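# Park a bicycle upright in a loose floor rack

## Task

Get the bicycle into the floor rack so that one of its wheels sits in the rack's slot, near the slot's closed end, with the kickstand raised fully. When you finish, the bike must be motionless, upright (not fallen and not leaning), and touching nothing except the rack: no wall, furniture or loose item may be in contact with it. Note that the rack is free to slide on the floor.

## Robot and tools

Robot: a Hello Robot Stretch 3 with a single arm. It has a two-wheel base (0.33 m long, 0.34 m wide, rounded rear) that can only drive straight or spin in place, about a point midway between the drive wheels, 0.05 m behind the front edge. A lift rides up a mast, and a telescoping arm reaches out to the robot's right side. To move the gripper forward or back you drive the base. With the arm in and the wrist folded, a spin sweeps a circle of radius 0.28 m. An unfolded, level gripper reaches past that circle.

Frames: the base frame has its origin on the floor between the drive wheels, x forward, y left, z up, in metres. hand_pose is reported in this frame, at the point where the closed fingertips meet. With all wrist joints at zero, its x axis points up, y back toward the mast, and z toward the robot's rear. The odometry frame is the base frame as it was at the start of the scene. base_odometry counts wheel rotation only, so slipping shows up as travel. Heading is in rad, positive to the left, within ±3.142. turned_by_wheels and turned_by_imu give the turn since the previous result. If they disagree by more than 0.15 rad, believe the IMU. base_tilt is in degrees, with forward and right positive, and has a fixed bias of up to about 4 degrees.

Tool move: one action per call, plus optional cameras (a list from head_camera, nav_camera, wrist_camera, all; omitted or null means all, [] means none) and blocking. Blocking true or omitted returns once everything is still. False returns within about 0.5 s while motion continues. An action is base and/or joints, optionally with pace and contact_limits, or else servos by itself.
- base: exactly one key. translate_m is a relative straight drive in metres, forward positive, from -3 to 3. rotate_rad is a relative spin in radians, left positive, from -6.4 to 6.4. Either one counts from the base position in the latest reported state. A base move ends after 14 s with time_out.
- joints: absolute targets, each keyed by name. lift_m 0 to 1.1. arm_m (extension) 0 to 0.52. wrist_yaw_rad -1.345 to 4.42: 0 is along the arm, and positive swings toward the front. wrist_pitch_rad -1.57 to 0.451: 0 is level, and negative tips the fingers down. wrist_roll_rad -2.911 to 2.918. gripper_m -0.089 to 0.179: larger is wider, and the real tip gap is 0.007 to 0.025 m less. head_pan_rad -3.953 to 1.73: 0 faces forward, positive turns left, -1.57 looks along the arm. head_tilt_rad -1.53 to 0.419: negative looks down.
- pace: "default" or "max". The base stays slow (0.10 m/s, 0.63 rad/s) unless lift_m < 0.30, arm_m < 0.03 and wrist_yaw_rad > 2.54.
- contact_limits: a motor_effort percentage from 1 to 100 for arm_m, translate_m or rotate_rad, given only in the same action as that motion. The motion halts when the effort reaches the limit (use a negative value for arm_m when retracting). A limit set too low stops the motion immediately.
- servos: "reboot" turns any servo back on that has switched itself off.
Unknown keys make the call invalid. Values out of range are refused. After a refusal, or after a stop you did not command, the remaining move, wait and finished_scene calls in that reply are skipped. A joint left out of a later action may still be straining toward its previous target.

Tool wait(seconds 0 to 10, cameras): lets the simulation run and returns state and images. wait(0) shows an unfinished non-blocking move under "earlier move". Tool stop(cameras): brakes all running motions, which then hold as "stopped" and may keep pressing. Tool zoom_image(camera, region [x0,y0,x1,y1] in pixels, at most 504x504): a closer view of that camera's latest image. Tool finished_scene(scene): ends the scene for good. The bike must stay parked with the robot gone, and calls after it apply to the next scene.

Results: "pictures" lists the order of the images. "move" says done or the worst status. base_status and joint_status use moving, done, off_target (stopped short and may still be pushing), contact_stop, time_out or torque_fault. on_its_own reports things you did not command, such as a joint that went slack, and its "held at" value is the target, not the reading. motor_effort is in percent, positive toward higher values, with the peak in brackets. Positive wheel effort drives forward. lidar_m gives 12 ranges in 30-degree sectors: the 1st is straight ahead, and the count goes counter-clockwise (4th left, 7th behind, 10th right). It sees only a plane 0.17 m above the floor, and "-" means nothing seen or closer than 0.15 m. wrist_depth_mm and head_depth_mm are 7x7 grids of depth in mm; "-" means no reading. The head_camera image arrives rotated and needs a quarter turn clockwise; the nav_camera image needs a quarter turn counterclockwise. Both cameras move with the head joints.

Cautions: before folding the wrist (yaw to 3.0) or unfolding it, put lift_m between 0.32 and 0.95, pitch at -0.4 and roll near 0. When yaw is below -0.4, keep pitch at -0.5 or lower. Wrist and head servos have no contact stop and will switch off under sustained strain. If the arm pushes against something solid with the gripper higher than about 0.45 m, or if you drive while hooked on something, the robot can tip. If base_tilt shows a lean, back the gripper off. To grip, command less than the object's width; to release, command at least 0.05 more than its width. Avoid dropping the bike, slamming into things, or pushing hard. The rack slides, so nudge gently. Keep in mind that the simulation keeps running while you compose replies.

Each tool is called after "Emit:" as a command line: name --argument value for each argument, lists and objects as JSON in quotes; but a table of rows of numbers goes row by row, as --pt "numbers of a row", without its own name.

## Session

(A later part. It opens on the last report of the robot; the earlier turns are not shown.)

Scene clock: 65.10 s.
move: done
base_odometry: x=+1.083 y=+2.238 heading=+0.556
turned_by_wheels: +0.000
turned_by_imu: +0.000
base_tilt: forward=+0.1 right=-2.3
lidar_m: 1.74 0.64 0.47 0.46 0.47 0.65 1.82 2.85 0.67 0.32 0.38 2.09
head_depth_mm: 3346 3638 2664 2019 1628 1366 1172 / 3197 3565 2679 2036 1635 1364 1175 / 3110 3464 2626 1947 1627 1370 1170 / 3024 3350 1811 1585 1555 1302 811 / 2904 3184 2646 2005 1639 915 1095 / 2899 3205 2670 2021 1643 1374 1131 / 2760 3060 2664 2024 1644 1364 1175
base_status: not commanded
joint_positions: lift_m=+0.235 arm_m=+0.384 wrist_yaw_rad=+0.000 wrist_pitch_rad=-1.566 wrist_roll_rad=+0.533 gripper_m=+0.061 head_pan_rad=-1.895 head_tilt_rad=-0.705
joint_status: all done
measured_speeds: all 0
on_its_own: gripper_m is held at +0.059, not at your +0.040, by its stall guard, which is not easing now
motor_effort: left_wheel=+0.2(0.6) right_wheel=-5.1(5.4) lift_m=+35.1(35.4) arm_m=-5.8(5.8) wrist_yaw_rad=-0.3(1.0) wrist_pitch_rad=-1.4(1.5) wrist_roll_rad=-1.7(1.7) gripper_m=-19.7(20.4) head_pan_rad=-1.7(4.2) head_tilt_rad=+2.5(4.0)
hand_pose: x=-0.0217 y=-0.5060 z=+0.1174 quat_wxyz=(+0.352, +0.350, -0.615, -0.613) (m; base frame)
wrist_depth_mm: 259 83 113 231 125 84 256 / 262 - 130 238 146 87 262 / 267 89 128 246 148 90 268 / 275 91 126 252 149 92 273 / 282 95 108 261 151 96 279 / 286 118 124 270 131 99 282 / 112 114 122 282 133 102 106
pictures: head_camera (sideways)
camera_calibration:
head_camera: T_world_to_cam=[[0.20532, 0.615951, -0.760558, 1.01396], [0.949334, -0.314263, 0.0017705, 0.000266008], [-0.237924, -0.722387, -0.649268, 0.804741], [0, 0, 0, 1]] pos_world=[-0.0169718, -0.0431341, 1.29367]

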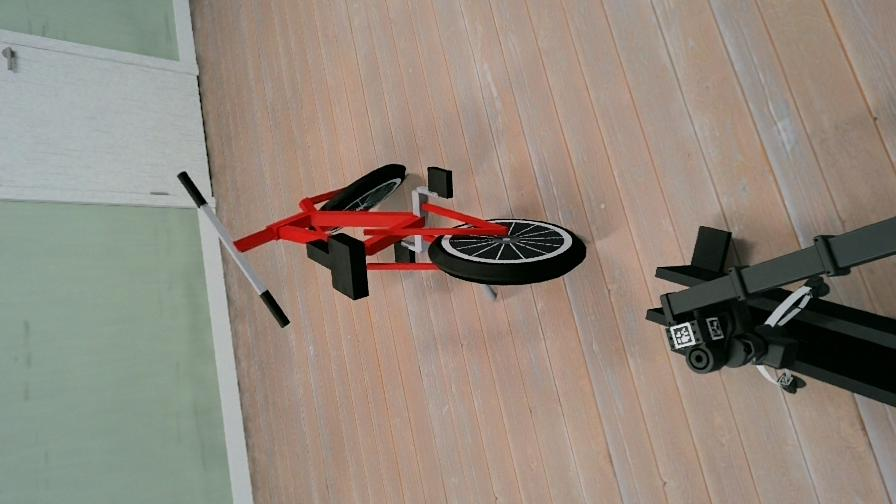

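Emit:
move --base '{"translate_m": -0.12}' --cameras '[]'

Emit:
move --base '{"rotate_rad": 0.93}' --joints '{"wrist_roll_rad": 1.571}' --cameras '[]'

Emit:
move --joints '{"arm_m": 0.306, "head_pan_rad": -2.0, "head_tilt_rad": -0.8}'

Scene clock: 68.07 s.
move: done
base_odometry: x=+0.981 y=+2.175 heading=+0.556
turned_by_wheels: +0.000
turned_by_imu: +0.001
base_tilt: forward=+0.1 right=-2.3
lidar_m: 1.73 0.64 0.47 0.46 0.47 0.65 1.83 2.73 0.67 0.32 0.38 2.20
head_depth_mm: 3295 3669 2670 2035 1644 1366 1173 / 3231 3560 2684 2020 1634 1362 1169 / 3048 3424 2663 2009 1634 1373 1176 / 3116 3286 1906 1803 1589 1305 812 / 2950 3215 2548 1900 1510 917 1090 / 2875 3139 2640 2032 1640 1368 1133 / 2752 3024 2658 2032 1641 1367 1178
base_status: done
joint_positions: lift_m=+0.235 arm_m=+0.384 wrist_yaw_rad=+0.000 wrist_pitch_rad=-1.566 wrist_roll_rad=+0.533 gripper_m=+0.061 head_pan_rad=-1.895 head_tilt_rad=-0.705
joint_status: not commanded
measured_speeds: all 0
on_its_own: gripper_m is held at +0.059, not at your +0.040, by its stall guard, which is not easing now
motor_effort: left_wheel=+0.5(4.9) right_wheel=-5.3(10.6) lift_m=+34.6(35.3) arm_m=-7.9(8.4) wrist_yaw_rad=+0.1(1.5) wrist_pitch_rad=-1.2(1.6) wrist_roll_rad=-1.5(1.8) gripper_m=-19.8(20.6) head_pan_rad=-2.7(3.1) head_tilt_rad=+1.9(3.1)
hand_pose: x=-0.0217 y=-0.5060 z=+0.1174 quat_wxyz=(+0.352, +0.350, -0.615, -0.613) (m; base frame)
wrist_depth_mm: 257 83 113 232 125 84 255 / 264 - 130 238 145 87 261 / 269 89 128 247 147 90 268 / 274 91 126 253 149 92 273 / 283 95 108 260 152 96 278 / 284 118 124 270 131 99 282 / 113 114 121 278 133 103 105
pictures: none
No camera images: "cameras" was empty.

Scene clock: 70.63 s.
move: done
base_odometry: x=+0.981 y=+2.175 heading=+1.485
turned_by_wheels: +0.930
turned_by_imu: +0.943
base_tilt: forward=+0.1 right=-2.3
lidar_m: 0.49 0.46 0.46 0.59 1.26 2.67 1.62 0.93 0.46 0.45 0.48 0.73
head_depth_mm: 2893 3251 2663 2006 1646 1377 1177 / 3157 3392 2654 2019 1647 1369 1175 / 3288 3559 2683 2014 1631 1364 1133 / 3256 3531 2647 2028 1632 1364 815 / 2891 3195 2653 2034 1628 920 1104 / 2529 2775 2652 2029 1635 1368 1098 / 2314 2500 2570 2020 1629 1364 1061
base_status: done
joint_positions: lift_m=+0.235 arm_m=+0.384 wrist_yaw_rad=-0.003 wrist_pitch_rad=-1.565 wrist_roll_rad=+1.574 gripper_m=+0.063 head_pan_rad=-1.895 head_tilt_rad=-0.705
joint_status: all done
measured_speeds: all 0
on_its_own: gripper_m is held at +0.062, not at your +0.040, by its stall guard, which is not easing now
motor_effort: left_wheel=-4.5(11.0) right_wheel=+6.6(14.5) lift_m=+34.1(34.9) arm_m=-6.0(8.9) wrist_yaw_rad=+2.5(11.3) wrist_pitch_rad=-1.4(1.7) wrist_roll_rad=-1.5(12.0) gripper_m=-19.1(20.8) head_pan_rad=-2.5(3.2) head_tilt_rad=+2.2(3.2)
hand_pose: x=-0.0215 y=-0.5061 z=+0.1173 quat_wxyz=(-0.002, -0.003, -0.709, -0.705) (m; base frame)
wrist_depth_mm: 258 83 98 230 126 83 255 / 264 - 129 238 146 86 261 / 268 89 110 246 149 89 266 / 276 91 125 251 150 92 270 / 285 95 107 260 152 95 278 / 285 119 122 272 132 118 281 / 114 114 120 282 134 103 106
pictures: none
No camera images: "cameras" was empty.

Scene clock: 72.40 s.
move: done
base_odometry: x=+0.981 y=+2.175 heading=+1.485
turned_by_wheels: +0.000
turned_by_imu: +0.000
base_tilt: forward=+0.1 right=-2.3
lidar_m: 0.49 0.46 0.46 0.59 1.26 2.67 1.62 0.93 0.39 0.38 0.40 0.73
head_depth_mm: 2902 3034 2329 1826 1535 1307 1143 / 3040 3051 2308 1840 1518 1306 1136 / 3156 3087 2287 1817 1535 1309 1122 / 3380 3092 2322 1840 1520 1217 785 / 3309 3114 2322 1832 1526 882 1083 / 2908 2949 2297 1829 1533 1286 1084 / 2578 2752 2310 1841 1523 1309 1043
base_status: not commanded
joint_positions: lift_m=+0.235 arm_m=+0.306 wrist_yaw_rad=-0.003 wrist_pitch_rad=-1.564 wrist_roll_rad=+1.574 gripper_m=+0.063 head_pan_rad=-1.995 head_tilt_rad=-0.790
joint_status: all done
measured_speeds: all 0
on_its_own: gripper_m is held at +0.062, not at your +0.040, by its stall guard, which is not easing now
motor_effort: left_wheel=-4.5(5.3) right_wheel=+6.6(7.0) lift_m=+34.0(34.6) arm_m=-12.8(18.2) wrist_yaw_rad=+2.5(3.3) wrist_pitch_rad=-1.8(1.8) wrist_roll_rad=-1.8(1.8) gripper_m=-19.2(19.9) head_pan_rad=-2.3(5.6) head_tilt_rad=-4.9(5.8)
hand_pose: x=-0.0215 y=-0.4283 z=+0.1173 quat_wxyz=(-0.002, -0.003, -0.709, -0.705) (m; base frame)
wrist_depth_mm: 258 83 113 232 125 83 254 / 265 - 130 238 145 86 259 / 272 89 128 245 147 89 266 / 277 91 126 252 150 92 273 / 282 95 108 261 151 95 277 / 286 119 123 270 131 99 284 / 112 114 121 280 133 103 105
pictures: head_camera (sideways), nav_camera (sideways), wrist_camera
camera_calibration:
head_camera: T_world_to_cam=[[0.291288, 0.648806, -0.702995, 0.938419], [0.91313, -0.407663, 0.0021192, 0.0000330977], [-0.28521, -0.642543, -0.711191, 0.885572], [0, 0, 0, 1]] pos_world=[-0.0208063, -0.0398198, 1.28952]
nav_camera: T_world_to_cam=[[-0.292674, -0.63257, 0.717075, -0.887835], [-0.912784, 0.408254, -0.0124103, 0.072248], [-0.284898, -0.658167, -0.696885, 0.868668], [0, 0, 0, 1]] pos_world=[0.0535825, -0.0193848, 1.2429]
wrist_camera: T_world_to_cam=[[0.0672273, 0.997672, -0.0114775, 0.433748], [0.989189, -0.0651442, 0.131383, 0.0113855], [0.13033, -0.020186, -0.991265, 0.275918], [0, 0, 0, 1]] pos_world=[-0.0763825, -0.426427, 0.276991]

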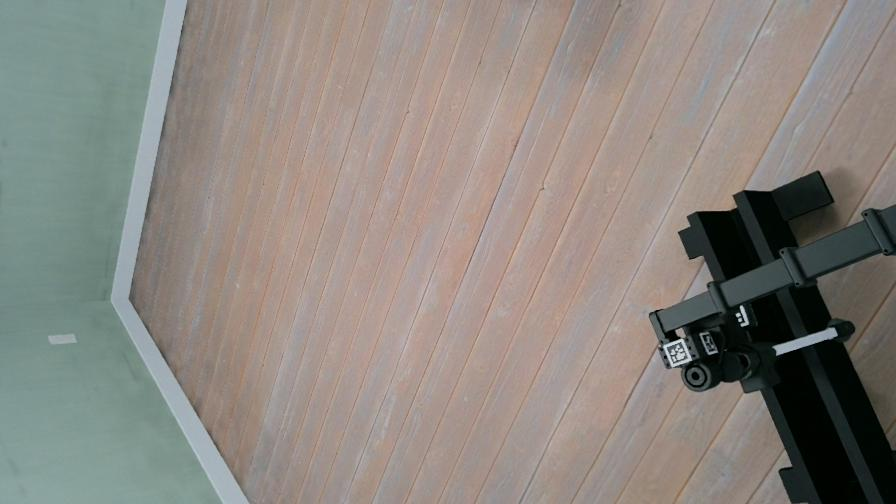

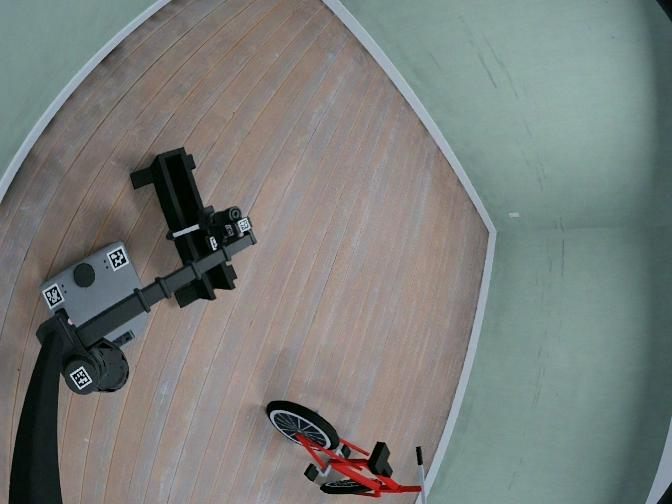

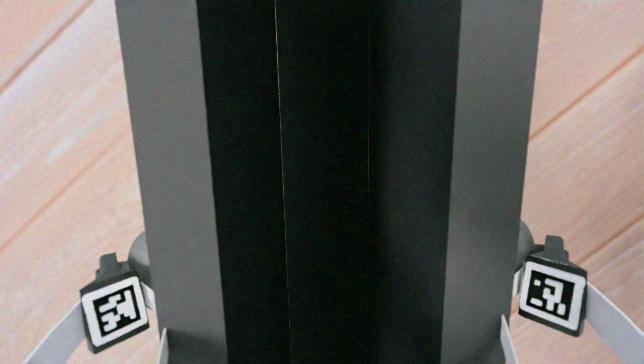

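Emit:
move --joints '{"head_pan_rad": -2.55, "head_tilt_rad": -0.8}' --pace "max" --cameras '["head_camera"]'

Emit:
zoom_image --camera "head_camera" --region '[200, 100, 600, 504]'

Scene clock: 73.27 s.
move: done
base_odometry: x=+0.981 y=+2.175 heading=+1.485
turned_by_wheels: +0.000
turned_by_imu: +0.000
base_tilt: forward=+0.2 right=-2.3
lidar_m: 0.49 0.46 0.46 0.58 1.26 2.67 1.62 0.92 0.38 0.38 0.40 0.73
head_depth_mm: 2957 2937 2206 1844 1534 1310 1145 / 2939 2949 1766 1745 1545 1303 1146 / 2985 3133 2226 1468 1499 1308 1143 / 2956 3123 2288 1841 1531 1308 1142 / 2913 3043 2302 1841 1525 1305 1119 / 2924 3116 2319 1840 1525 1307 978 / 2940 3080 2289 1836 1526 1307 834
base_status: not commanded
joint_positions: lift_m=+0.235 arm_m=+0.306 wrist_yaw_rad=-0.003 wrist_pitch_rad=-1.564 wrist_roll_rad=+1.574 gripper_m=+0.063 head_pan_rad=-2.545 head_tilt_rad=-0.790
joint_status: all done
measured_speeds: all 0
on_its_own: gripper_m is held at +0.062, not at your +0.040, by its stall guard, which is not easing now
motor_effort: left_wheel=-4.7(5.1) right_wheel=+6.8(7.0) lift_m=+33.7(34.4) arm_m=-11.9(12.9) wrist_yaw_rad=+2.1(3.8) wrist_pitch_rad=-1.6(1.8) wrist_roll_rad=-1.8(1.8) gripper_m=-19.9(19.9) head_pan_rad=-2.1(5.1) head_tilt_rad=-5.0(5.3)
hand_pose: x=-0.0215 y=-0.4283 z=+0.1173 quat_wxyz=(-0.002, -0.003, -0.709, -0.705) (m; base frame)
wrist_depth_mm: 259 83 113 230 125 83 255 / 262 - 130 238 146 87 259 / 269 88 128 244 148 89 265 / 277 91 126 253 150 92 272 / 283 95 108 262 151 95 278 / 288 119 123 270 131 99 280 / 112 114 121 281 133 103 105
pictures: head_camera (sideways)
camera_calibration:
head_camera: T_world_to_cam=[[0.587562, 0.400981, -0.702841, 0.936411], [0.56542, -0.8248, 0.00212007, 0.002153], [-0.578853, -0.398646, -0.711344, 0.887561], [0, 0, 0, 1]] pos_world=[-0.0376485, -0.0198841, 1.28951]

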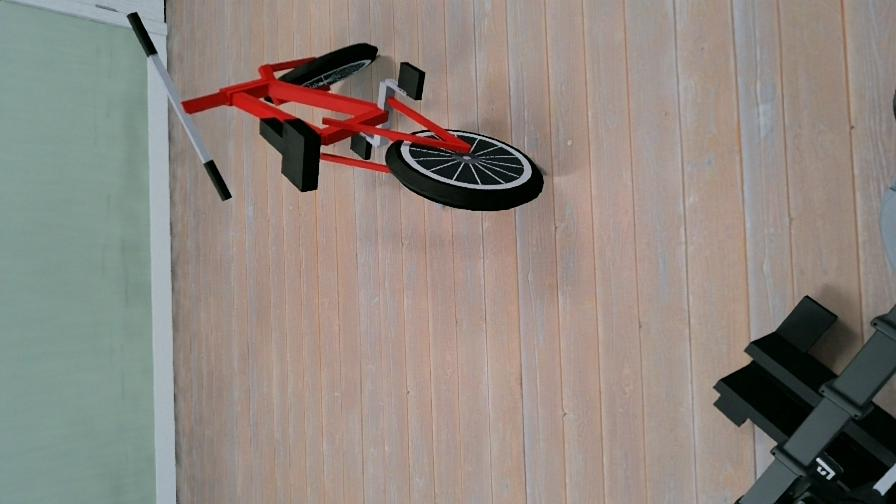

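Scaled by 1.248 from the camera's 896x504 image, which has a finer 1280x720 frame.

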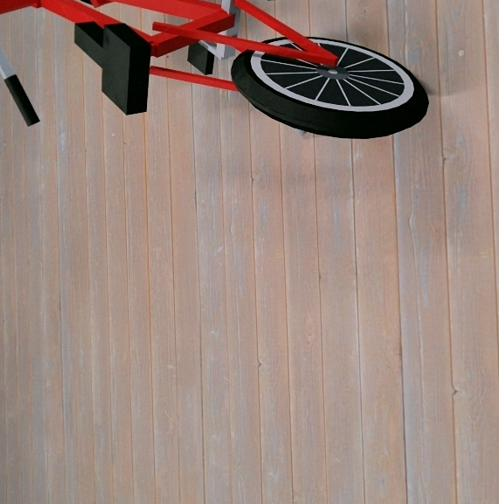

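Emit:
move --joints '{"head_pan_rad": -2.3, "head_tilt_rad": -1.1}' --pace "max" --cameras '["head_camera"]'

Emit:
zoom_image --camera "head_camera" --region '[400, 150, 750, 500]'

Scene clock: 76.90 s.
move: done
base_odometry: x=+0.981 y=+2.175 heading=+1.485
turned_by_wheels: +0.000
turned_by_imu: +0.000
base_tilt: forward=+0.1 right=-2.3
lidar_m: 0.49 0.46 0.46 0.59 1.26 2.67 1.62 0.93 0.39 0.38 0.40 0.73
head_depth_mm: 2140 1869 1473 1446 1309 1193 672 / 2119 1847 1563 1445 1316 768 674 / 2170 1846 1630 1449 1308 1043 938 / 2144 1835 1626 1460 1284 1008 985 / 2143 1853 1630 1451 1176 1193 1088 / 2137 1851 1634 1461 1014 1185 1102 / 2155 1846 1626 1459 1228 1150 1097
base_status: not commanded
joint_positions: lift_m=+0.235 arm_m=+0.306 wrist_yaw_rad=-0.003 wrist_pitch_rad=-1.564 wrist_roll_rad=+1.574 gripper_m=+0.063 head_pan_rad=-2.305 head_tilt_rad=-1.086
joint_status: all done
measured_speeds: all 0
on_its_own: gripper_m is held at +0.062, not at your +0.040, by its stall guard, which is not easing now
motor_effort: left_wheel=-4.9(5.1) right_wheel=+6.9(6.9) lift_m=+33.8(34.0) arm_m=-9.6(10.3) wrist_yaw_rad=+2.3(3.5) wrist_pitch_rad=-1.6(1.7) wrist_roll_rad=-1.7(1.8) gripper_m=-19.0(19.9) head_pan_rad=+2.6(4.8) head_tilt_rad=-6.3(6.8)
hand_pose: x=-0.0215 y=-0.4283 z=+0.1173 quat_wxyz=(-0.002, -0.003, -0.709, -0.705) (m; base frame)
wrist_depth_mm: 260 83 113 231 124 83 257 / 266 - 130 237 146 86 261 / 270 89 128 246 147 89 266 / 277 91 126 255 150 92 272 / 283 95 108 260 152 95 281 / 288 119 123 270 131 99 284 / 112 114 122 278 133 103 105
pictures: head_camera (sideways)
camera_calibration:
head_camera: T_world_to_cam=[[0.592466, 0.65811, -0.464624, 0.626023], [0.744321, -0.667814, 0.00320629, -0.000351398], [-0.308173, -0.347729, -0.885502, 1.11234], [0, 0, 0, 1]] pos_world=[-0.0278442, -0.0254348, 1.27584]

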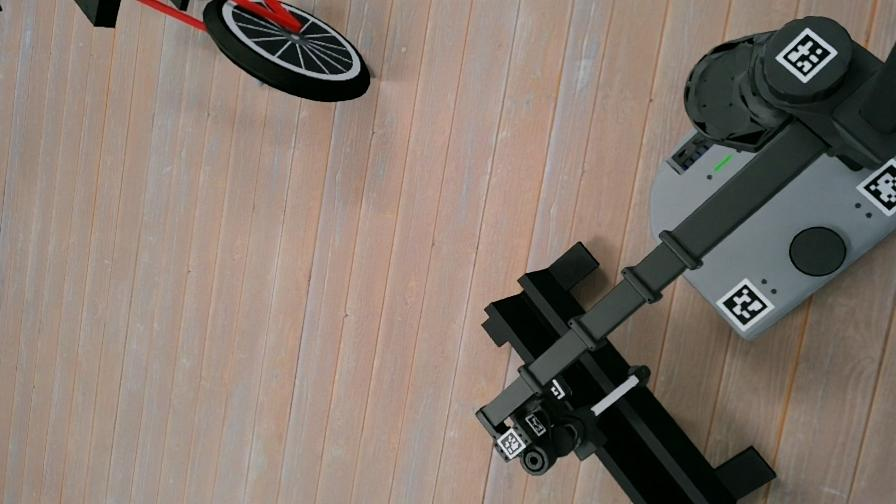

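Scaled by 1.440 from the camera's 896x504 image, which has a finer 1280x720 frame.

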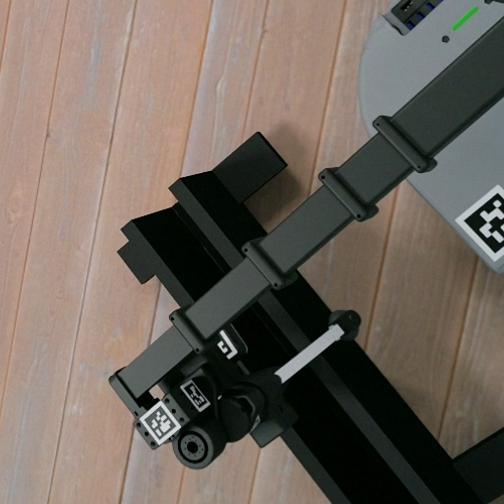

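Emit:
move --base '{"translate_m": -0.44}' --joints '{"arm_m": 0.296, "head_pan_rad": -1.95, "head_tilt_rad": -1.0}' --cameras '["head_camera", "nav_camera"]'

Emit:
zoom_image --camera "head_camera" --region '[300, 100, 700, 500]'

Scene clock: 84.27 s.
move: done
base_odometry: x=+0.943 y=+1.736 heading=+1.485
turned_by_wheels: +0.000
turned_by_imu: +0.002
base_tilt: forward=+0.1 right=-2.3
lidar_m: 0.87 0.81 0.82 1.04 2.25 2.40 3.06 0.57 0.38 0.37 0.39 1.30
head_depth_mm: 2514 2078 1751 1195 1324 1215 1080 / 2512 2085 1759 1529 1296 1208 955 / 2499 2066 1766 1539 1352 1210 730 / 2528 2086 1761 1548 1224 1168 963 / 2539 2098 1760 1532 941 1176 1084 / 2506 2073 1769 1535 1362 1185 1103 / 2526 2083 1780 1544 1358 1168 1106
base_status: done
joint_positions: lift_m=+0.235 arm_m=+0.296 wrist_yaw_rad=-0.003 wrist_pitch_rad=-1.564 wrist_roll_rad=+1.574 gripper_m=+0.063 head_pan_rad=-1.955 head_tilt_rad=-1.001
joint_status: all done
measured_speeds: all 0
on_its_own: gripper_m is held at +0.062, not at your +0.040, by its stall guard, which is not easing now
motor_effort: left_wheel=-5.1(10.3) right_wheel=+0.2(5.3) lift_m=+32.4(33.7) arm_m=-12.9(14.4) wrist_yaw_rad=+3.1(3.6) wrist_pitch_rad=-1.7(1.9) wrist_roll_rad=-1.7(1.8) gripper_m=-19.5(20.0) head_pan_rad=+2.4(6.5) head_tilt_rad=+0.7(4.7)
hand_pose: x=-0.0215 y=-0.4183 z=+0.1173 quat_wxyz=(-0.002, -0.003, -0.709, -0.705) (m; base frame)
wrist_depth_mm: 259 83 98 231 125 83 255 / 265 - 130 238 145 86 260 / 270 89 110 244 148 89 267 / 277 91 126 252 151 92 271 / 284 95 108 261 152 95 279 / 289 118 122 269 132 119 282 / 114 114 121 278 134 103 106
pictures: head_camera (sideways), nav_camera (sideways)
camera_calibration:
head_camera: T_world_to_cam=[[0.314772, 0.782036, -0.537902, 0.723172], [0.928364, -0.371661, 0.00292028, -0.00110205], [-0.197634, -0.500288, -0.843002, 1.05643], [0, 0, 0, 1]] pos_world=[-0.0178259, -0.037438, 1.27957]
nav_camera: T_world_to_cam=[[-0.318028, -0.768904, 0.554657, -0.676054], [-0.927237, 0.374256, -0.0128386, 0.0728903], [-0.197712, -0.518382, -0.83198, 1.0438], [0, 0, 0, 1]] pos_world=[0.0589544, -0.00601213, 1.24434]

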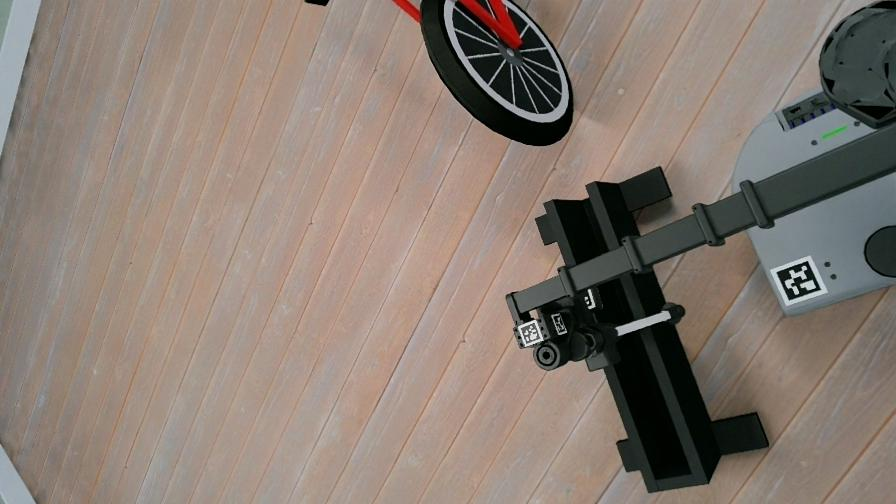

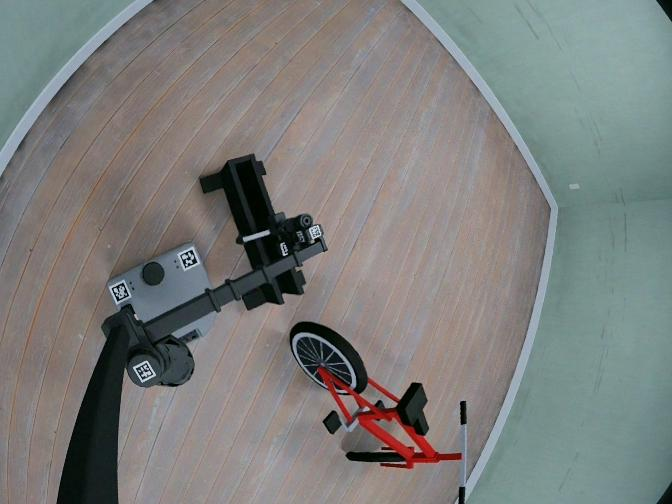

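Scaled by 1.260 from the camera's 896x504 image, which has a finer 1280x720 frame.

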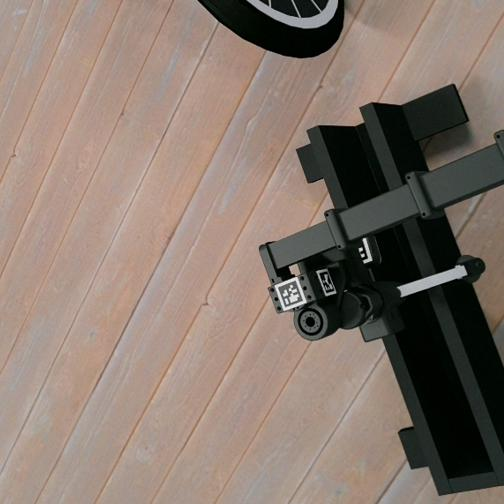

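Emit:
zoom_image --camera "head_camera" --region '[460, 60, 680, 280]'

Scaled by 2.291 from the camera's 896x504 image, which has a finer 1280x720 frame.

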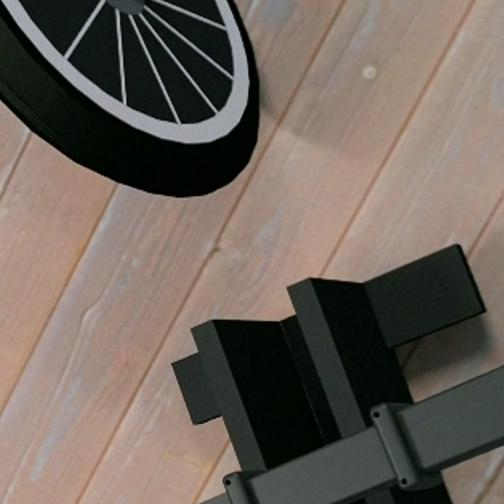

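Emit:
move --base '{"translate_m": -0.08}' --joints '{"arm_m": 0.281, "wrist_roll_rad": 1.55, "head_pan_rad": -2.1, "head_tilt_rad": -1.0}' --cameras '["head_camera", "wrist_camera"]'

Emit:
zoom_image --camera "head_camera" --region '[460, 60, 680, 280]'

Scene clock: 86.87 s.
move: done
base_odometry: x=+0.936 y=+1.657 heading=+1.485
turned_by_wheels: +0.000
turned_by_imu: +0.000
base_tilt: forward=+0.1 right=-2.3
lidar_m: 0.94 0.88 0.89 1.12 2.32 2.36 2.99 0.57 0.36 0.35 0.37 1.41
head_depth_mm: 2456 1994 1105 1358 1355 1217 718 / 2523 2089 1693 1203 1337 1216 714 / 2517 2090 1747 1506 1284 1215 723 / 2517 2080 1774 1538 1226 1015 966 / 2482 2050 1761 1529 1001 1179 1071 / 2543 2082 1770 1543 1285 1159 1097 / 2539 2072 1772 1538 1361 1133 1096
base_status: done
joint_positions: lift_m=+0.235 arm_m=+0.281 wrist_yaw_rad=-0.003 wrist_pitch_rad=-1.563 wrist_roll_rad=+1.556 gripper_m=+0.063 head_pan_rad=-2.095 head_tilt_rad=-1.001
joint_status: all done
measured_speeds: all 0
on_its_own: gripper_m is held at +0.062, not at your +0.040, by its stall guard, which is not easing now
motor_effort: left_wheel=-5.0(10.2) right_wheel=+0.1(4.5) lift_m=+32.2(32.9) arm_m=-11.6(16.9) wrist_yaw_rad=+2.8(3.3) wrist_pitch_rad=-1.8(2.0) wrist_roll_rad=-2.4(5.4) gripper_m=-19.2(20.3) head_pan_rad=-2.5(3.5) head_tilt_rad=-0.4(1.3)
hand_pose: x=-0.0215 y=-0.4035 z=+0.1173 quat_wxyz=(+0.004, +0.004, -0.709, -0.705) (m; base frame)
wrist_depth_mm: 260 83 98 231 125 83 255 / 268 - 130 237 146 86 260 / 271 89 110 245 148 89 266 / 280 91 126 252 150 92 272 / 281 96 107 260 152 95 277 / 288 118 123 271 132 118 257 / 114 115 120 279 134 102 106
pictures: head_camera (sideways), wrist_camera
camera_calibration:
head_camera: T_world_to_cam=[[0.420621, 0.730519, -0.537977, 0.722624], [0.867538, -0.497363, 0.00291997, -0.000730607], [-0.265437, -0.467944, -0.842954, 1.05678], [0, 0, 0, 1]] pos_world=[-0.0228089, -0.0337417, 1.27957]
wrist_camera: T_world_to_cam=[[0.0486898, 0.998742, -0.0120002, 0.409038], [0.990243, -0.0466979, 0.131294, 0.0204862], [0.130568, -0.0182758, -0.991271, 0.277185], [0, 0, 0, 1]] pos_world=[-0.0763939, -0.402501, 0.276985]

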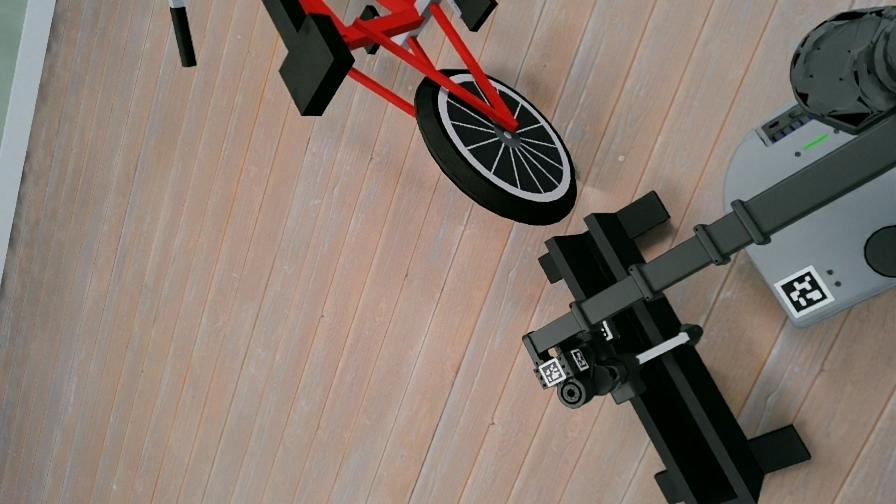

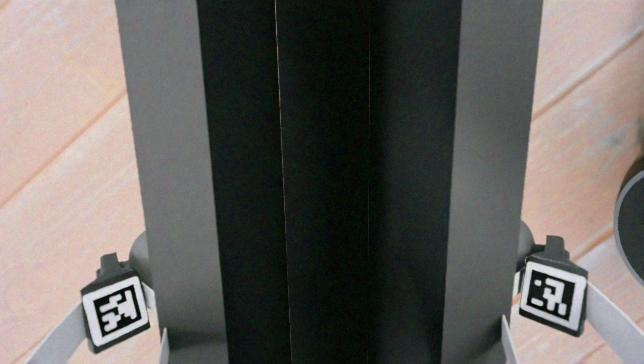

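Scaled by 2.291 from the camera's 896x504 image, which has a finer 1280x720 frame.

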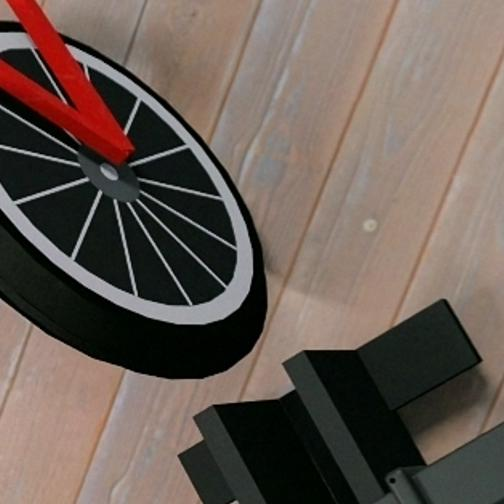

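Emit:
move --base '{"translate_m": -0.02}' --joints '{"arm_m": 0.286, "head_pan_rad": -1.85, "head_tilt_rad": -1.0}' --cameras '["head_camera", "wrist_camera"]'

Emit:
zoom_image --camera "head_camera" --region '[460, 100, 660, 300]'

Scene clock: 88.17 s.
move: done
base_odometry: x=+0.935 y=+1.637 heading=+1.485
turned_by_wheels: +0.000
turned_by_imu: +0.000
base_tilt: forward=+0.1 right=-2.3
lidar_m: 0.96 0.89 0.90 1.14 2.31 2.35 2.98 0.57 0.37 0.36 0.37 1.43
head_depth_mm: 2487 2068 1775 1529 1291 1215 1099 / 2517 2072 1771 1520 1208 1219 974 / 2503 2081 1773 1538 1226 1193 738 / 2511 2062 1751 1526 1016 1190 959 / 2511 2093 1772 1529 1133 1180 1086 / 2500 2079 1757 1548 1367 1170 1104 / 2490 2051 1785 1531 1363 1201 1096
base_status: done
joint_positions: lift_m=+0.235 arm_m=+0.286 wrist_yaw_rad=-0.003 wrist_pitch_rad=-1.565 wrist_roll_rad=+1.552 gripper_m=+0.063 head_pan_rad=-1.855 head_tilt_rad=-1.001
joint_status: all done
measured_speeds: all 0
on_its_own: gripper_m is held at +0.062, not at your +0.040, by its stall guard, which is not easing now
motor_effort: left_wheel=-5.4(9.4) right_wheel=-0.8(4.0) lift_m=+32.1(32.4) arm_m=+13.7(16.6) wrist_yaw_rad=+2.8(3.2) wrist_pitch_rad=-1.2(1.7) wrist_roll_rad=-1.3(2.5) gripper_m=-19.8(19.9) head_pan_rad=+2.3(5.1) head_tilt_rad=+1.4(2.2)
hand_pose: x=-0.0215 y=-0.4080 z=+0.1173 quat_wxyz=(+0.006, +0.005, -0.709, -0.705) (m; base frame)
wrist_depth_mm: 260 83 98 231 125 83 257 / 264 - 130 238 146 86 262 / 270 89 110 247 148 89 265 / 275 91 126 254 150 92 271 / 280 95 107 260 152 95 276 / 288 119 122 269 132 119 263 / 114 114 121 279 134 103 106
pictures: head_camera (sideways), wrist_camera
camera_calibration:
head_camera: T_world_to_cam=[[0.235109, 0.809496, -0.537997, 0.723781], [0.96083, -0.277122, 0.00291989, -0.00129959], [-0.146727, -0.51761, -0.842942, 1.05604], [0, 0, 0, 1]] pos_world=[-0.0139695, -0.039642, 1.27957]
wrist_camera: T_world_to_cam=[[0.0448558, 0.998941, -0.0102833, 0.413397], [0.990417, -0.0431225, 0.131201, 0.0217472], [0.130619, -0.0160699, -0.991302, 0.278046], [0, 0, 0, 1]] pos_world=[-0.0764001, -0.407553, 0.277026]

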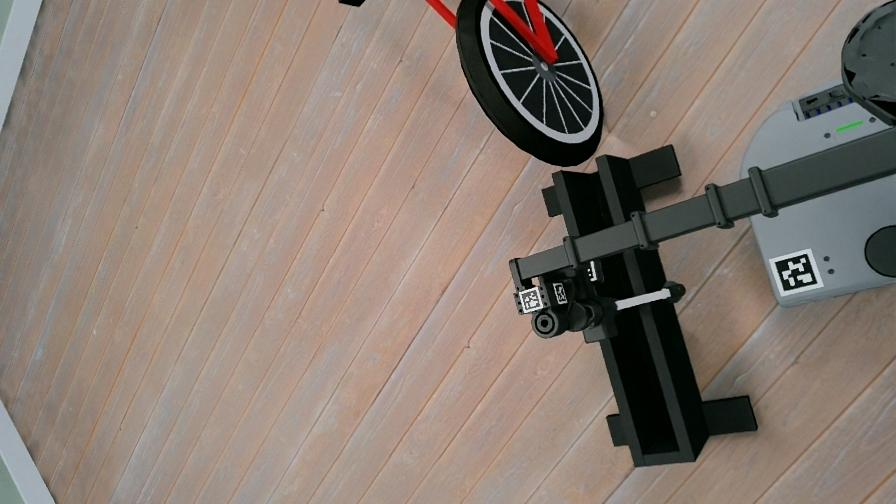

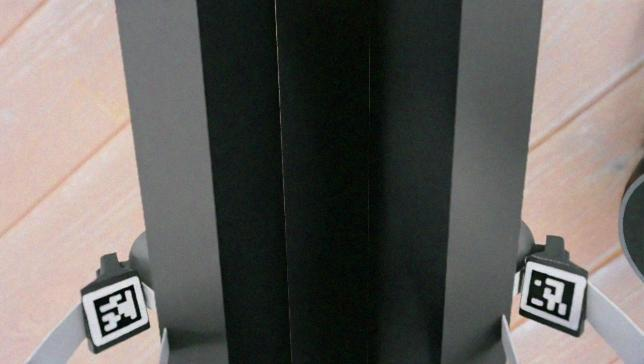

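Scaled by 2.520 from the camera's 896x504 image, which has a finer 1280x720 frame.

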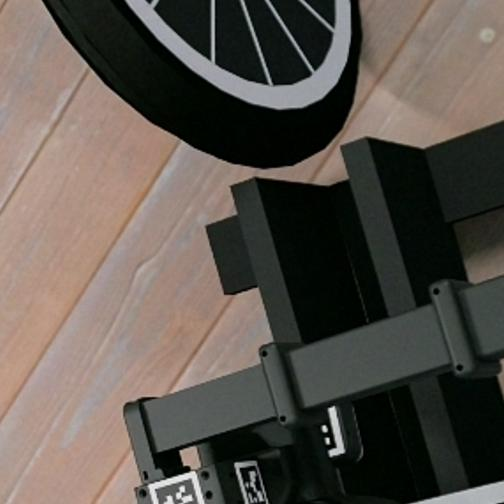

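Emit:
move --joints '{"arm_m": 0.278}' --cameras '[]'

Emit:
move --base '{"translate_m": -0.04}' --joints '{"head_pan_rad": -2.0, "head_tilt_rad": -1.0}' --cameras '["head_camera"]'

Emit:
zoom_image --camera "head_camera" --region '[460, 100, 660, 300]'

Emit:
move --joints '{"lift_m": 0.217, "head_pan_rad": -1.7}' --cameras '["head_camera"]'

Emit:
zoom_image --camera "head_camera" --region '[460, 100, 660, 300]'

Scene clock: 89.20 s.
move: done
base_odometry: x=+0.935 y=+1.637 heading=+1.485
turned_by_wheels: +0.000
turned_by_imu: +0.000
base_tilt: forward=+0.1 right=-2.3
lidar_m: 0.96 0.89 0.90 1.14 2.31 2.34 2.97 0.57 0.36 0.35 0.36 1.43
head_depth_mm: 2520 2057 1753 1528 1295 1212 1104 / 2539 2062 1751 1525 1211 1217 976 / 2515 2088 1755 1530 1232 1202 737 / 2517 2075 1761 1548 1022 1186 962 / 2522 2051 1779 1537 1132 1182 1086 / 2528 2054 1755 1526 1348 1188 1098 / 2538 2079 1763 1535 1364 1196 1103
base_status: not commanded
joint_positions: lift_m=+0.235 arm_m=+0.278 wrist_yaw_rad=-0.003 wrist_pitch_rad=-1.564 wrist_roll_rad=+1.553 gripper_m=+0.063 head_pan_rad=-1.855 head_tilt_rad=-1.001
joint_status: all done
measured_speeds: all 0
on_its_own: gripper_m is held at +0.062, not at your +0.040, by its stall guard, which is not easing now
motor_effort: left_wheel=-5.5(6.1) right_wheel=-0.6(0.9) lift_m=+32.1(32.3) arm_m=-13.0(16.4) wrist_yaw_rad=+2.2(4.0) wrist_pitch_rad=-1.6(1.8) wrist_roll_rad=-1.4(1.7) gripper_m=-19.4(19.8) head_pan_rad=+3.5(3.5) head_tilt_rad=+0.2(1.4)
hand_pose: x=-0.0215 y=-0.4004 z=+0.1173 quat_wxyz=(+0.006, +0.005, -0.709, -0.705) (m; base frame)
wrist_depth_mm: 260 83 113 231 125 83 254 / 264 - 130 238 146 86 260 / 273 89 128 246 148 90 265 / 276 91 126 254 149 92 272 / 284 95 108 261 152 95 275 / 288 118 123 270 132 99 253 / 112 115 121 279 133 102 105
pictures: none
No camera images: "cameras" was empty.

Scene clock: 90.63 s.
move: done
base_odometry: x=+0.931 y=+1.597 heading=+1.485
turned_by_wheels: +0.001
turned_by_imu: +0.011
base_tilt: forward=+0.2 right=-2.4
lidar_m: 0.99 0.92 0.93 1.19 2.29 2.32 2.98 0.56 0.36 0.35 0.36 1.46
head_depth_mm: 2485 2094 1094 1326 1349 1214 717 / 2519 2086 1756 1170 1283 1212 950 / 2550 2057 1755 1531 1186 1214 727 / 2534 2070 1771 1528 1236 1131 964 / 2534 2103 1754 1544 924 1185 1085 / 2535 2093 1774 1539 1352 1168 1098 / 2520 2054 1771 1532 1353 1153 1101
base_status: done
joint_positions: lift_m=+0.235 arm_m=+0.278 wrist_yaw_rad=+0.001 wrist_pitch_rad=-1.568 wrist_roll_rad=+1.535 gripper_m=+0.063 head_pan_rad=-1.996 head_tilt_rad=-0.999
joint_status: all done
measured_speeds: all 0
on_its_own: gripper_m is held at +0.062, not at your +0.040, by its stall guard, which is not easing now
motor_effort: left_wheel=+4.2(10.4) right_wheel=-17.0(38.9) lift_m=+25.2(32.2) arm_m=-10.9(13.2) wrist_yaw_rad=-1.5(8.6) wrist_pitch_rad=-0.6(1.9) wrist_roll_rad=+4.5(6.2) gripper_m=-20.1(20.3) head_pan_rad=-1.7(4.8) head_tilt_rad=-0.4(2.1)
hand_pose: x=-0.0216 y=-0.3992 z=+0.1174 quat_wxyz=(+0.014, +0.013, -0.708, -0.706) (m; base frame)
wrist_depth_mm: 258 82 116 228 140 83 257 / 265 - 132 236 144 86 262 / 268 88 130 246 145 89 267 / 275 91 127 253 149 91 271 / 283 95 109 262 150 95 275 / 290 118 123 272 131 118 251 / 113 115 121 279 134 102 105
pictures: head_camera (sideways)
camera_calibration:
head_camera: T_world_to_cam=[[0.345903, 0.767582, -0.539601, 0.725195], [0.912465, -0.409145, 0.00291321, -0.000995872], [-0.218539, -0.493375, -0.841916, 1.05514], [0, 0, 0, 1]] pos_world=[-0.0193488, -0.0364738, 1.27966]

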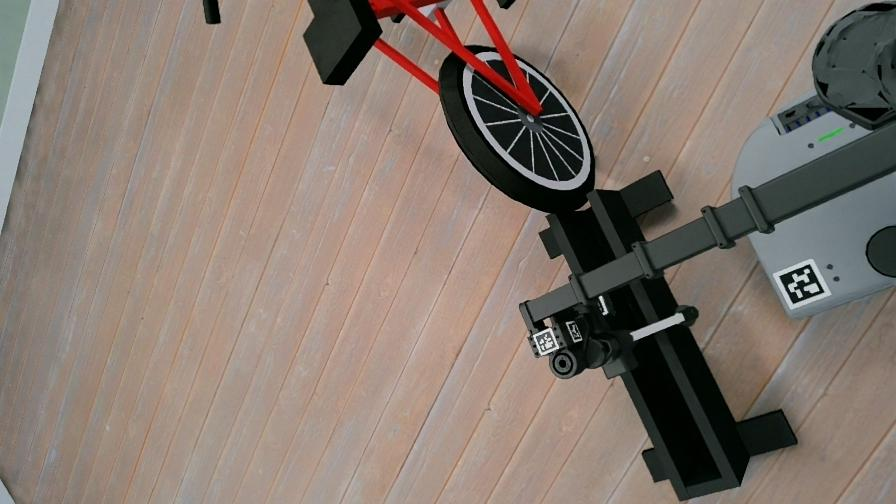

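Scaled by 2.520 from the camera's 896x504 image, which has a finer 1280x720 frame.

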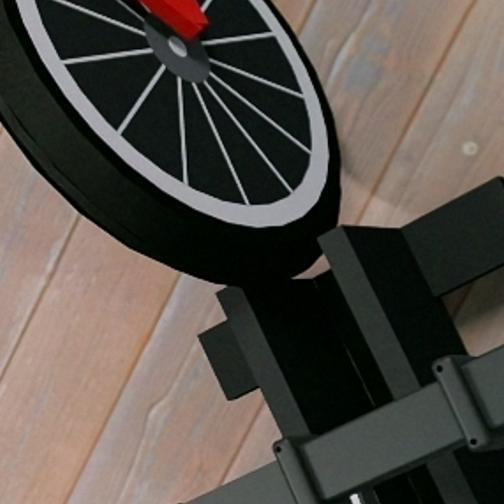

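Scene clock: 91.50 s.
move: done
base_odometry: x=+0.931 y=+1.597 heading=+1.485
turned_by_wheels: +0.000
turned_by_imu: -0.001
base_tilt: forward=+0.2 right=-2.3
lidar_m: 0.99 0.92 0.94 1.20 2.29 2.32 2.97 0.56 0.49 2.64 2.47 1.46
head_depth_mm: 2534 2077 1763 1528 1133 1205 1097 / 2519 2074 1762 1534 1153 1213 977 / 2505 2097 1763 1527 1327 845 749 / 2548 2082 1752 1539 953 1178 963 / 2535 2077 1749 1548 1350 1182 1101 / 2555 2090 1755 1531 1358 1181 1101 / 2399 2104 1774 1551 1351 1217 1105
base_status: not commanded
joint_positions: lift_m=+0.217 arm_m=+0.278 wrist_yaw_rad=+0.005 wrist_pitch_rad=-1.568 wrist_roll_rad=+1.541 gripper_m=+0.063 head_pan_rad=-1.705 head_tilt_rad=-0.999
joint_status: all done
measured_speeds: all 0
on_its_own: gripper_m is held at +0.062, not at your +0.040, by its stall guard, which is not easing now
motor_effort: left_wheel=+3.1(4.4) right_wheel=-2.9(17.0) lift_m=+30.4(30.4) arm_m=-9.3(11.2) wrist_yaw_rad=-5.2(6.0) wrist_pitch_rad=-0.9(1.2) wrist_roll_rad=+2.5(5.4) gripper_m=-19.7(20.2) head_pan_rad=+2.6(4.9) head_tilt_rad=-0.3(1.0)
hand_pose: x=-0.0217 y=-0.3994 z=+0.0994 quat_wxyz=(+0.013, +0.012, -0.708, -0.706) (m; base frame)
wrist_depth_mm: 241 89 98 238 125 89 240 / 249 - 129 244 146 90 244 / 251 - 110 248 150 93 251 / 257 95 125 252 152 95 254 / 262 98 123 259 153 97 259 / 267 121 121 265 133 99 249 / 114 115 120 274 135 102 106
pictures: head_camera (sideways)
camera_calibration:
head_camera: T_world_to_cam=[[0.111523, 0.834502, -0.539601, 0.726625], [0.991429, -0.130612, 0.00291321, -0.00147756], [-0.0680471, -0.535301, -0.841916, 1.05422], [0, 0, 0, 1]] pos_world=[-0.00783393, -0.0422353, 1.27966]

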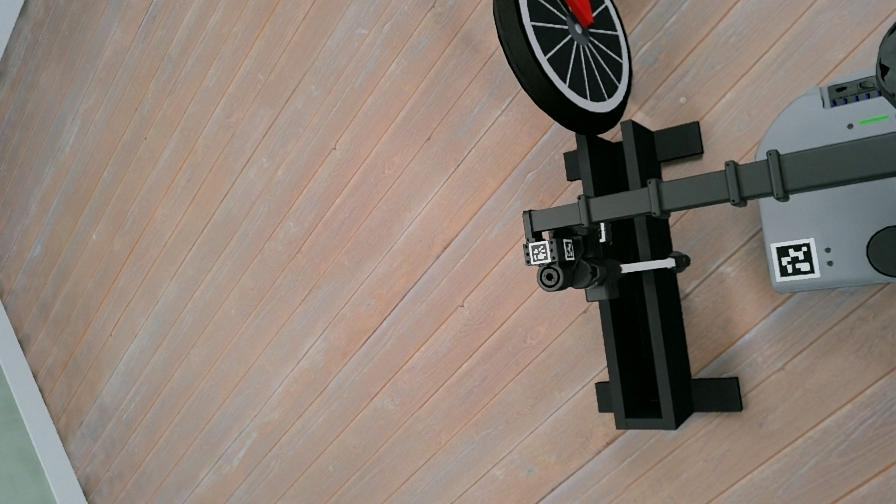

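Scaled by 2.520 from the camera's 896x504 image, which has a finer 1280x720 frame.

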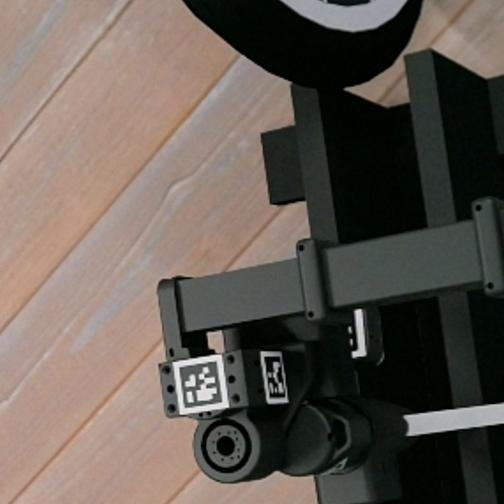

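Emit:
move --base '{"translate_m": 0.025}' --joints '{"lift_m": 0.224}' --cameras '[]'

Emit:
move --joints '{"arm_m": 0.289, "lift_m": 0.221}' --cameras '["head_camera"]'

Emit:
zoom_image --camera "head_camera" --region '[500, 20, 700, 220]'

Emit:
move --base '{"translate_m": -0.045}' --cameras '["head_camera"]'

Emit:
zoom_image --camera "head_camera" --region '[500, 20, 700, 220]'

Scene clock: 93.10 s.
move: done
base_odometry: x=+0.933 y=+1.622 heading=+1.485
turned_by_wheels: +0.000
turned_by_imu: +0.000
base_tilt: forward=+0.1 right=-2.3
lidar_m: 0.97 0.90 0.92 1.17 2.30 2.34 2.98 0.56 0.36 0.35 2.46 1.43
head_depth_mm: 2537 2066 1771 1525 1131 1216 1098 / 2506 2062 1770 1545 1207 1213 974 / 2511 2094 1773 1528 1293 834 740 / 2534 2059 1753 1530 949 1187 962 / 2537 2084 1763 1546 1359 1184 1103 / 2492 2059 1770 1549 1364 1186 1102 / 2394 2096 1764 1539 1362 1216 1106
base_status: done
joint_positions: lift_m=+0.224 arm_m=+0.278 wrist_yaw_rad=+0.005 wrist_pitch_rad=-1.568 wrist_roll_rad=+1.543 gripper_m=+0.064 head_pan_rad=-1.705 head_tilt_rad=-0.999
joint_status: all done
measured_speeds: all 0
on_its_own: gripper_m is held at +0.062, not at your +0.040, by its stall guard, which is not easing now
motor_effort: left_wheel=+3.7(6.8) right_wheel=+5.6(9.5) lift_m=+34.8(38.4) arm_m=-6.4(8.5) wrist_yaw_rad=-5.2(5.4) wrist_pitch_rad=-0.9(1.2) wrist_roll_rad=+1.8(2.6) gripper_m=-19.9(20.3) head_pan_rad=+3.1(3.3) head_tilt_rad=-0.7(1.3)
hand_pose: x=-0.0217 y=-0.3994 z=+0.1064 quat_wxyz=(+0.012, +0.011, -0.708, -0.706) (m; base frame)
wrist_depth_mm: 247 86 98 236 125 87 247 / 254 - 130 241 147 89 252 / 260 91 111 247 149 92 255 / 265 93 126 254 152 94 260 / 269 97 123 259 153 124 265 / 274 119 122 266 133 99 252 / 113 115 120 274 135 102 106
pictures: none
No camera images: "cameras" was empty.

Scene clock: 93.93 s.
move: done
base_odometry: x=+0.933 y=+1.622 heading=+1.485
turned_by_wheels: +0.000
turned_by_imu: +0.000
base_tilt: forward=+0.2 right=-2.3
lidar_m: 0.96 0.90 0.91 1.17 2.30 2.34 2.99 0.56 0.37 0.38 2.45 1.43
head_depth_mm: 2508 2058 1758 1523 1133 1217 1098 / 2529 2075 1750 1540 1294 1214 978 / 2564 2066 1756 1540 1300 834 741 / 2519 2087 1757 1541 951 1201 966 / 2556 2087 1776 1538 1352 1180 1096 / 2464 2070 1758 1530 1349 1174 1106 / 2396 2092 1763 1542 1359 1218 1100
base_status: not commanded
joint_positions: lift_m=+0.221 arm_m=+0.289 wrist_yaw_rad=+0.005 wrist_pitch_rad=-1.568 wrist_roll_rad=+1.543 gripper_m=+0.064 head_pan_rad=-1.705 head_tilt_rad=-0.999
joint_status: all done
measured_speeds: all 0
on_its_own: gripper_m is held at +0.062, not at your +0.040, by its stall guard, which is not easing now
motor_effort: left_wheel=+2.9(3.7) right_wheel=+5.4(6.0) lift_m=+28.1(32.6) arm_m=+13.6(18.3) wrist_yaw_rad=-5.0(5.6) wrist_pitch_rad=-0.5(1.1) wrist_roll_rad=+1.8(1.9) gripper_m=-20.0(20.3) head_pan_rad=+2.3(3.2) head_tilt_rad=-0.5(1.0)
hand_pose: x=-0.0217 y=-0.4103 z=+0.1034 quat_wxyz=(+0.012, +0.011, -0.708, -0.706) (m; base frame)
wrist_depth_mm: 246 88 98 235 125 87 244 / 250 - 129 244 147 89 248 / 256 - 110 248 150 92 254 / 260 95 125 252 153 94 258 / 268 97 123 259 153 97 265 / 271 120 122 268 133 99 269 / 113 115 119 274 135 102 106
pictures: head_camera (sideways)
camera_calibration:
head_camera: T_world_to_cam=[[0.111338, 0.834526, -0.539601, 0.726626], [0.991458, -0.130391, 0.00291321, -0.00147773], [-0.0679282, -0.535317, -0.841916, 1.05422], [0, 0, 0, 1]] pos_world=[-0.00782455, -0.0422384, 1.27966]

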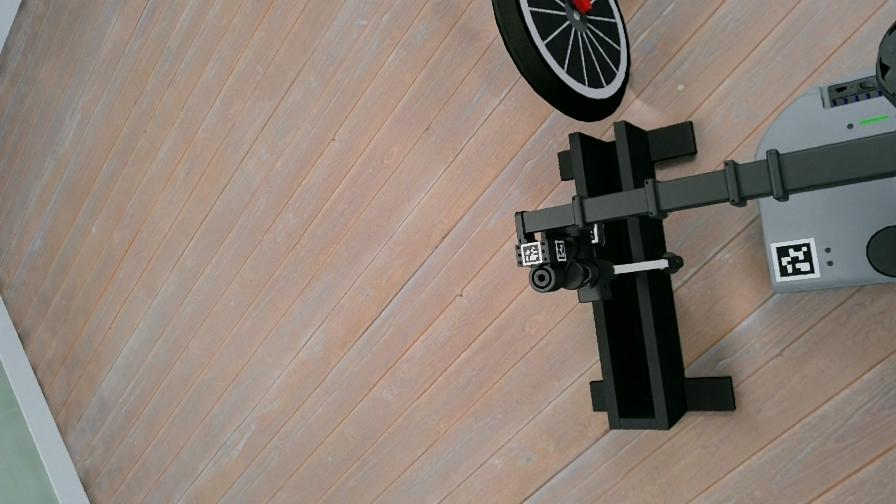

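Scaled by 2.520 from the camera's 896x504 image, which has a finer 1280x720 frame.

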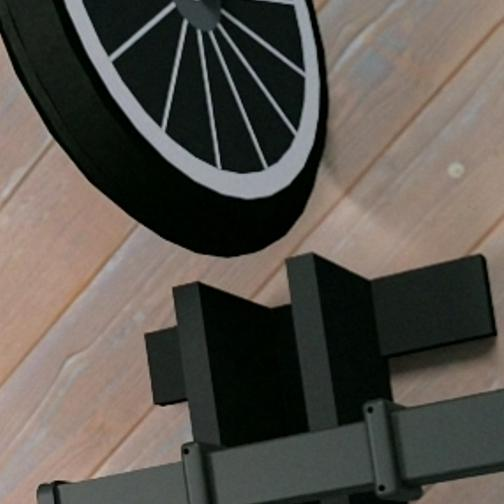

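Scene clock: 95.43 s.
move: done
base_odometry: x=+0.929 y=+1.577 heading=+1.485
turned_by_wheels: +0.000
turned_by_imu: +0.000
base_tilt: forward=+0.2 right=-2.3
lidar_m: 1.00 0.94 0.95 1.21 2.28 2.31 2.96 0.57 0.38 0.45 2.48 1.49
head_depth_mm: 2513 2089 1743 1520 1127 1216 1099 / 2556 2075 1756 1530 1142 1211 979 / 2527 2087 1758 1532 1296 833 741 / 2515 2076 1769 1538 952 1202 960 / 2524 2083 1771 1541 1357 1181 1104 / 2538 2092 1768 1538 1353 1181 1095 / 2428 2097 1768 1529 1353 1217 1103
base_status: done
joint_positions: lift_m=+0.221 arm_m=+0.289 wrist_yaw_rad=+0.002 wrist_pitch_rad=-1.566 wrist_roll_rad=+1.545 gripper_m=+0.064 head_pan_rad=-1.705 head_tilt_rad=-0.999
joint_status: not commanded
measured_speeds: all 0
on_its_own: gripper_m is held at +0.062, not at your +0.040, by its stall guard, which is not easing now
motor_effort: left_wheel=-2.4(7.4) right_wheel=-2.9(7.3) lift_m=+30.1(30.5) arm_m=+12.6(13.8) wrist_yaw_rad=-1.3(5.3) wrist_pitch_rad=-1.4(1.4) wrist_roll_rad=+1.0(1.9) gripper_m=-19.8(20.3) head_pan_rad=+2.8(3.1) head_tilt_rad=-0.1(1.2)
hand_pose: x=-0.0216 y=-0.4108 z=+0.1034 quat_wxyz=(+0.010, +0.009, -0.708, -0.706) (m; base frame)
wrist_depth_mm: 247 88 114 237 124 88 242 / 250 - 113 242 145 90 248 / 255 - 112 246 147 92 252 / 261 94 127 252 151 94 257 / 268 97 125 260 152 124 264 / 272 119 123 269 132 99 267 / - 114 121 273 134 102 105
pictures: head_camera (sideways)
camera_calibration:
head_camera: T_world_to_cam=[[0.111056, 0.834564, -0.539601, 0.726628], [0.991502, -0.130056, 0.00291321, -0.001478], [-0.0677472, -0.535339, -0.841916, 1.05422], [0, 0, 0, 1]] pos_world=[-0.00781026, -0.0422431, 1.27966]

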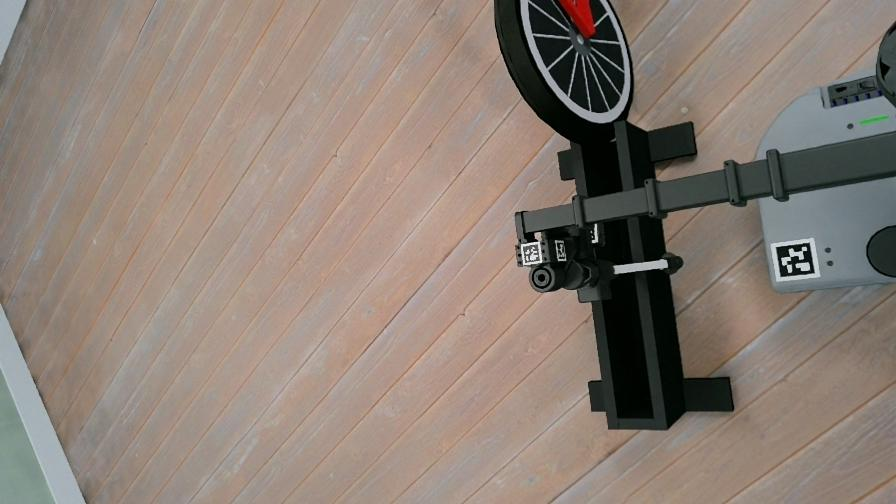

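Scaled by 2.520 from the camera's 896x504 image, which has a finer 1280x720 frame.

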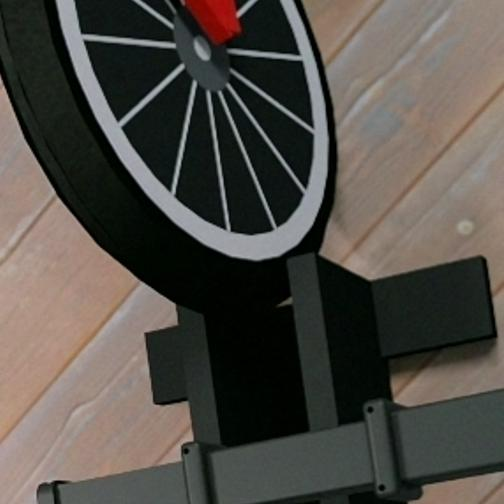

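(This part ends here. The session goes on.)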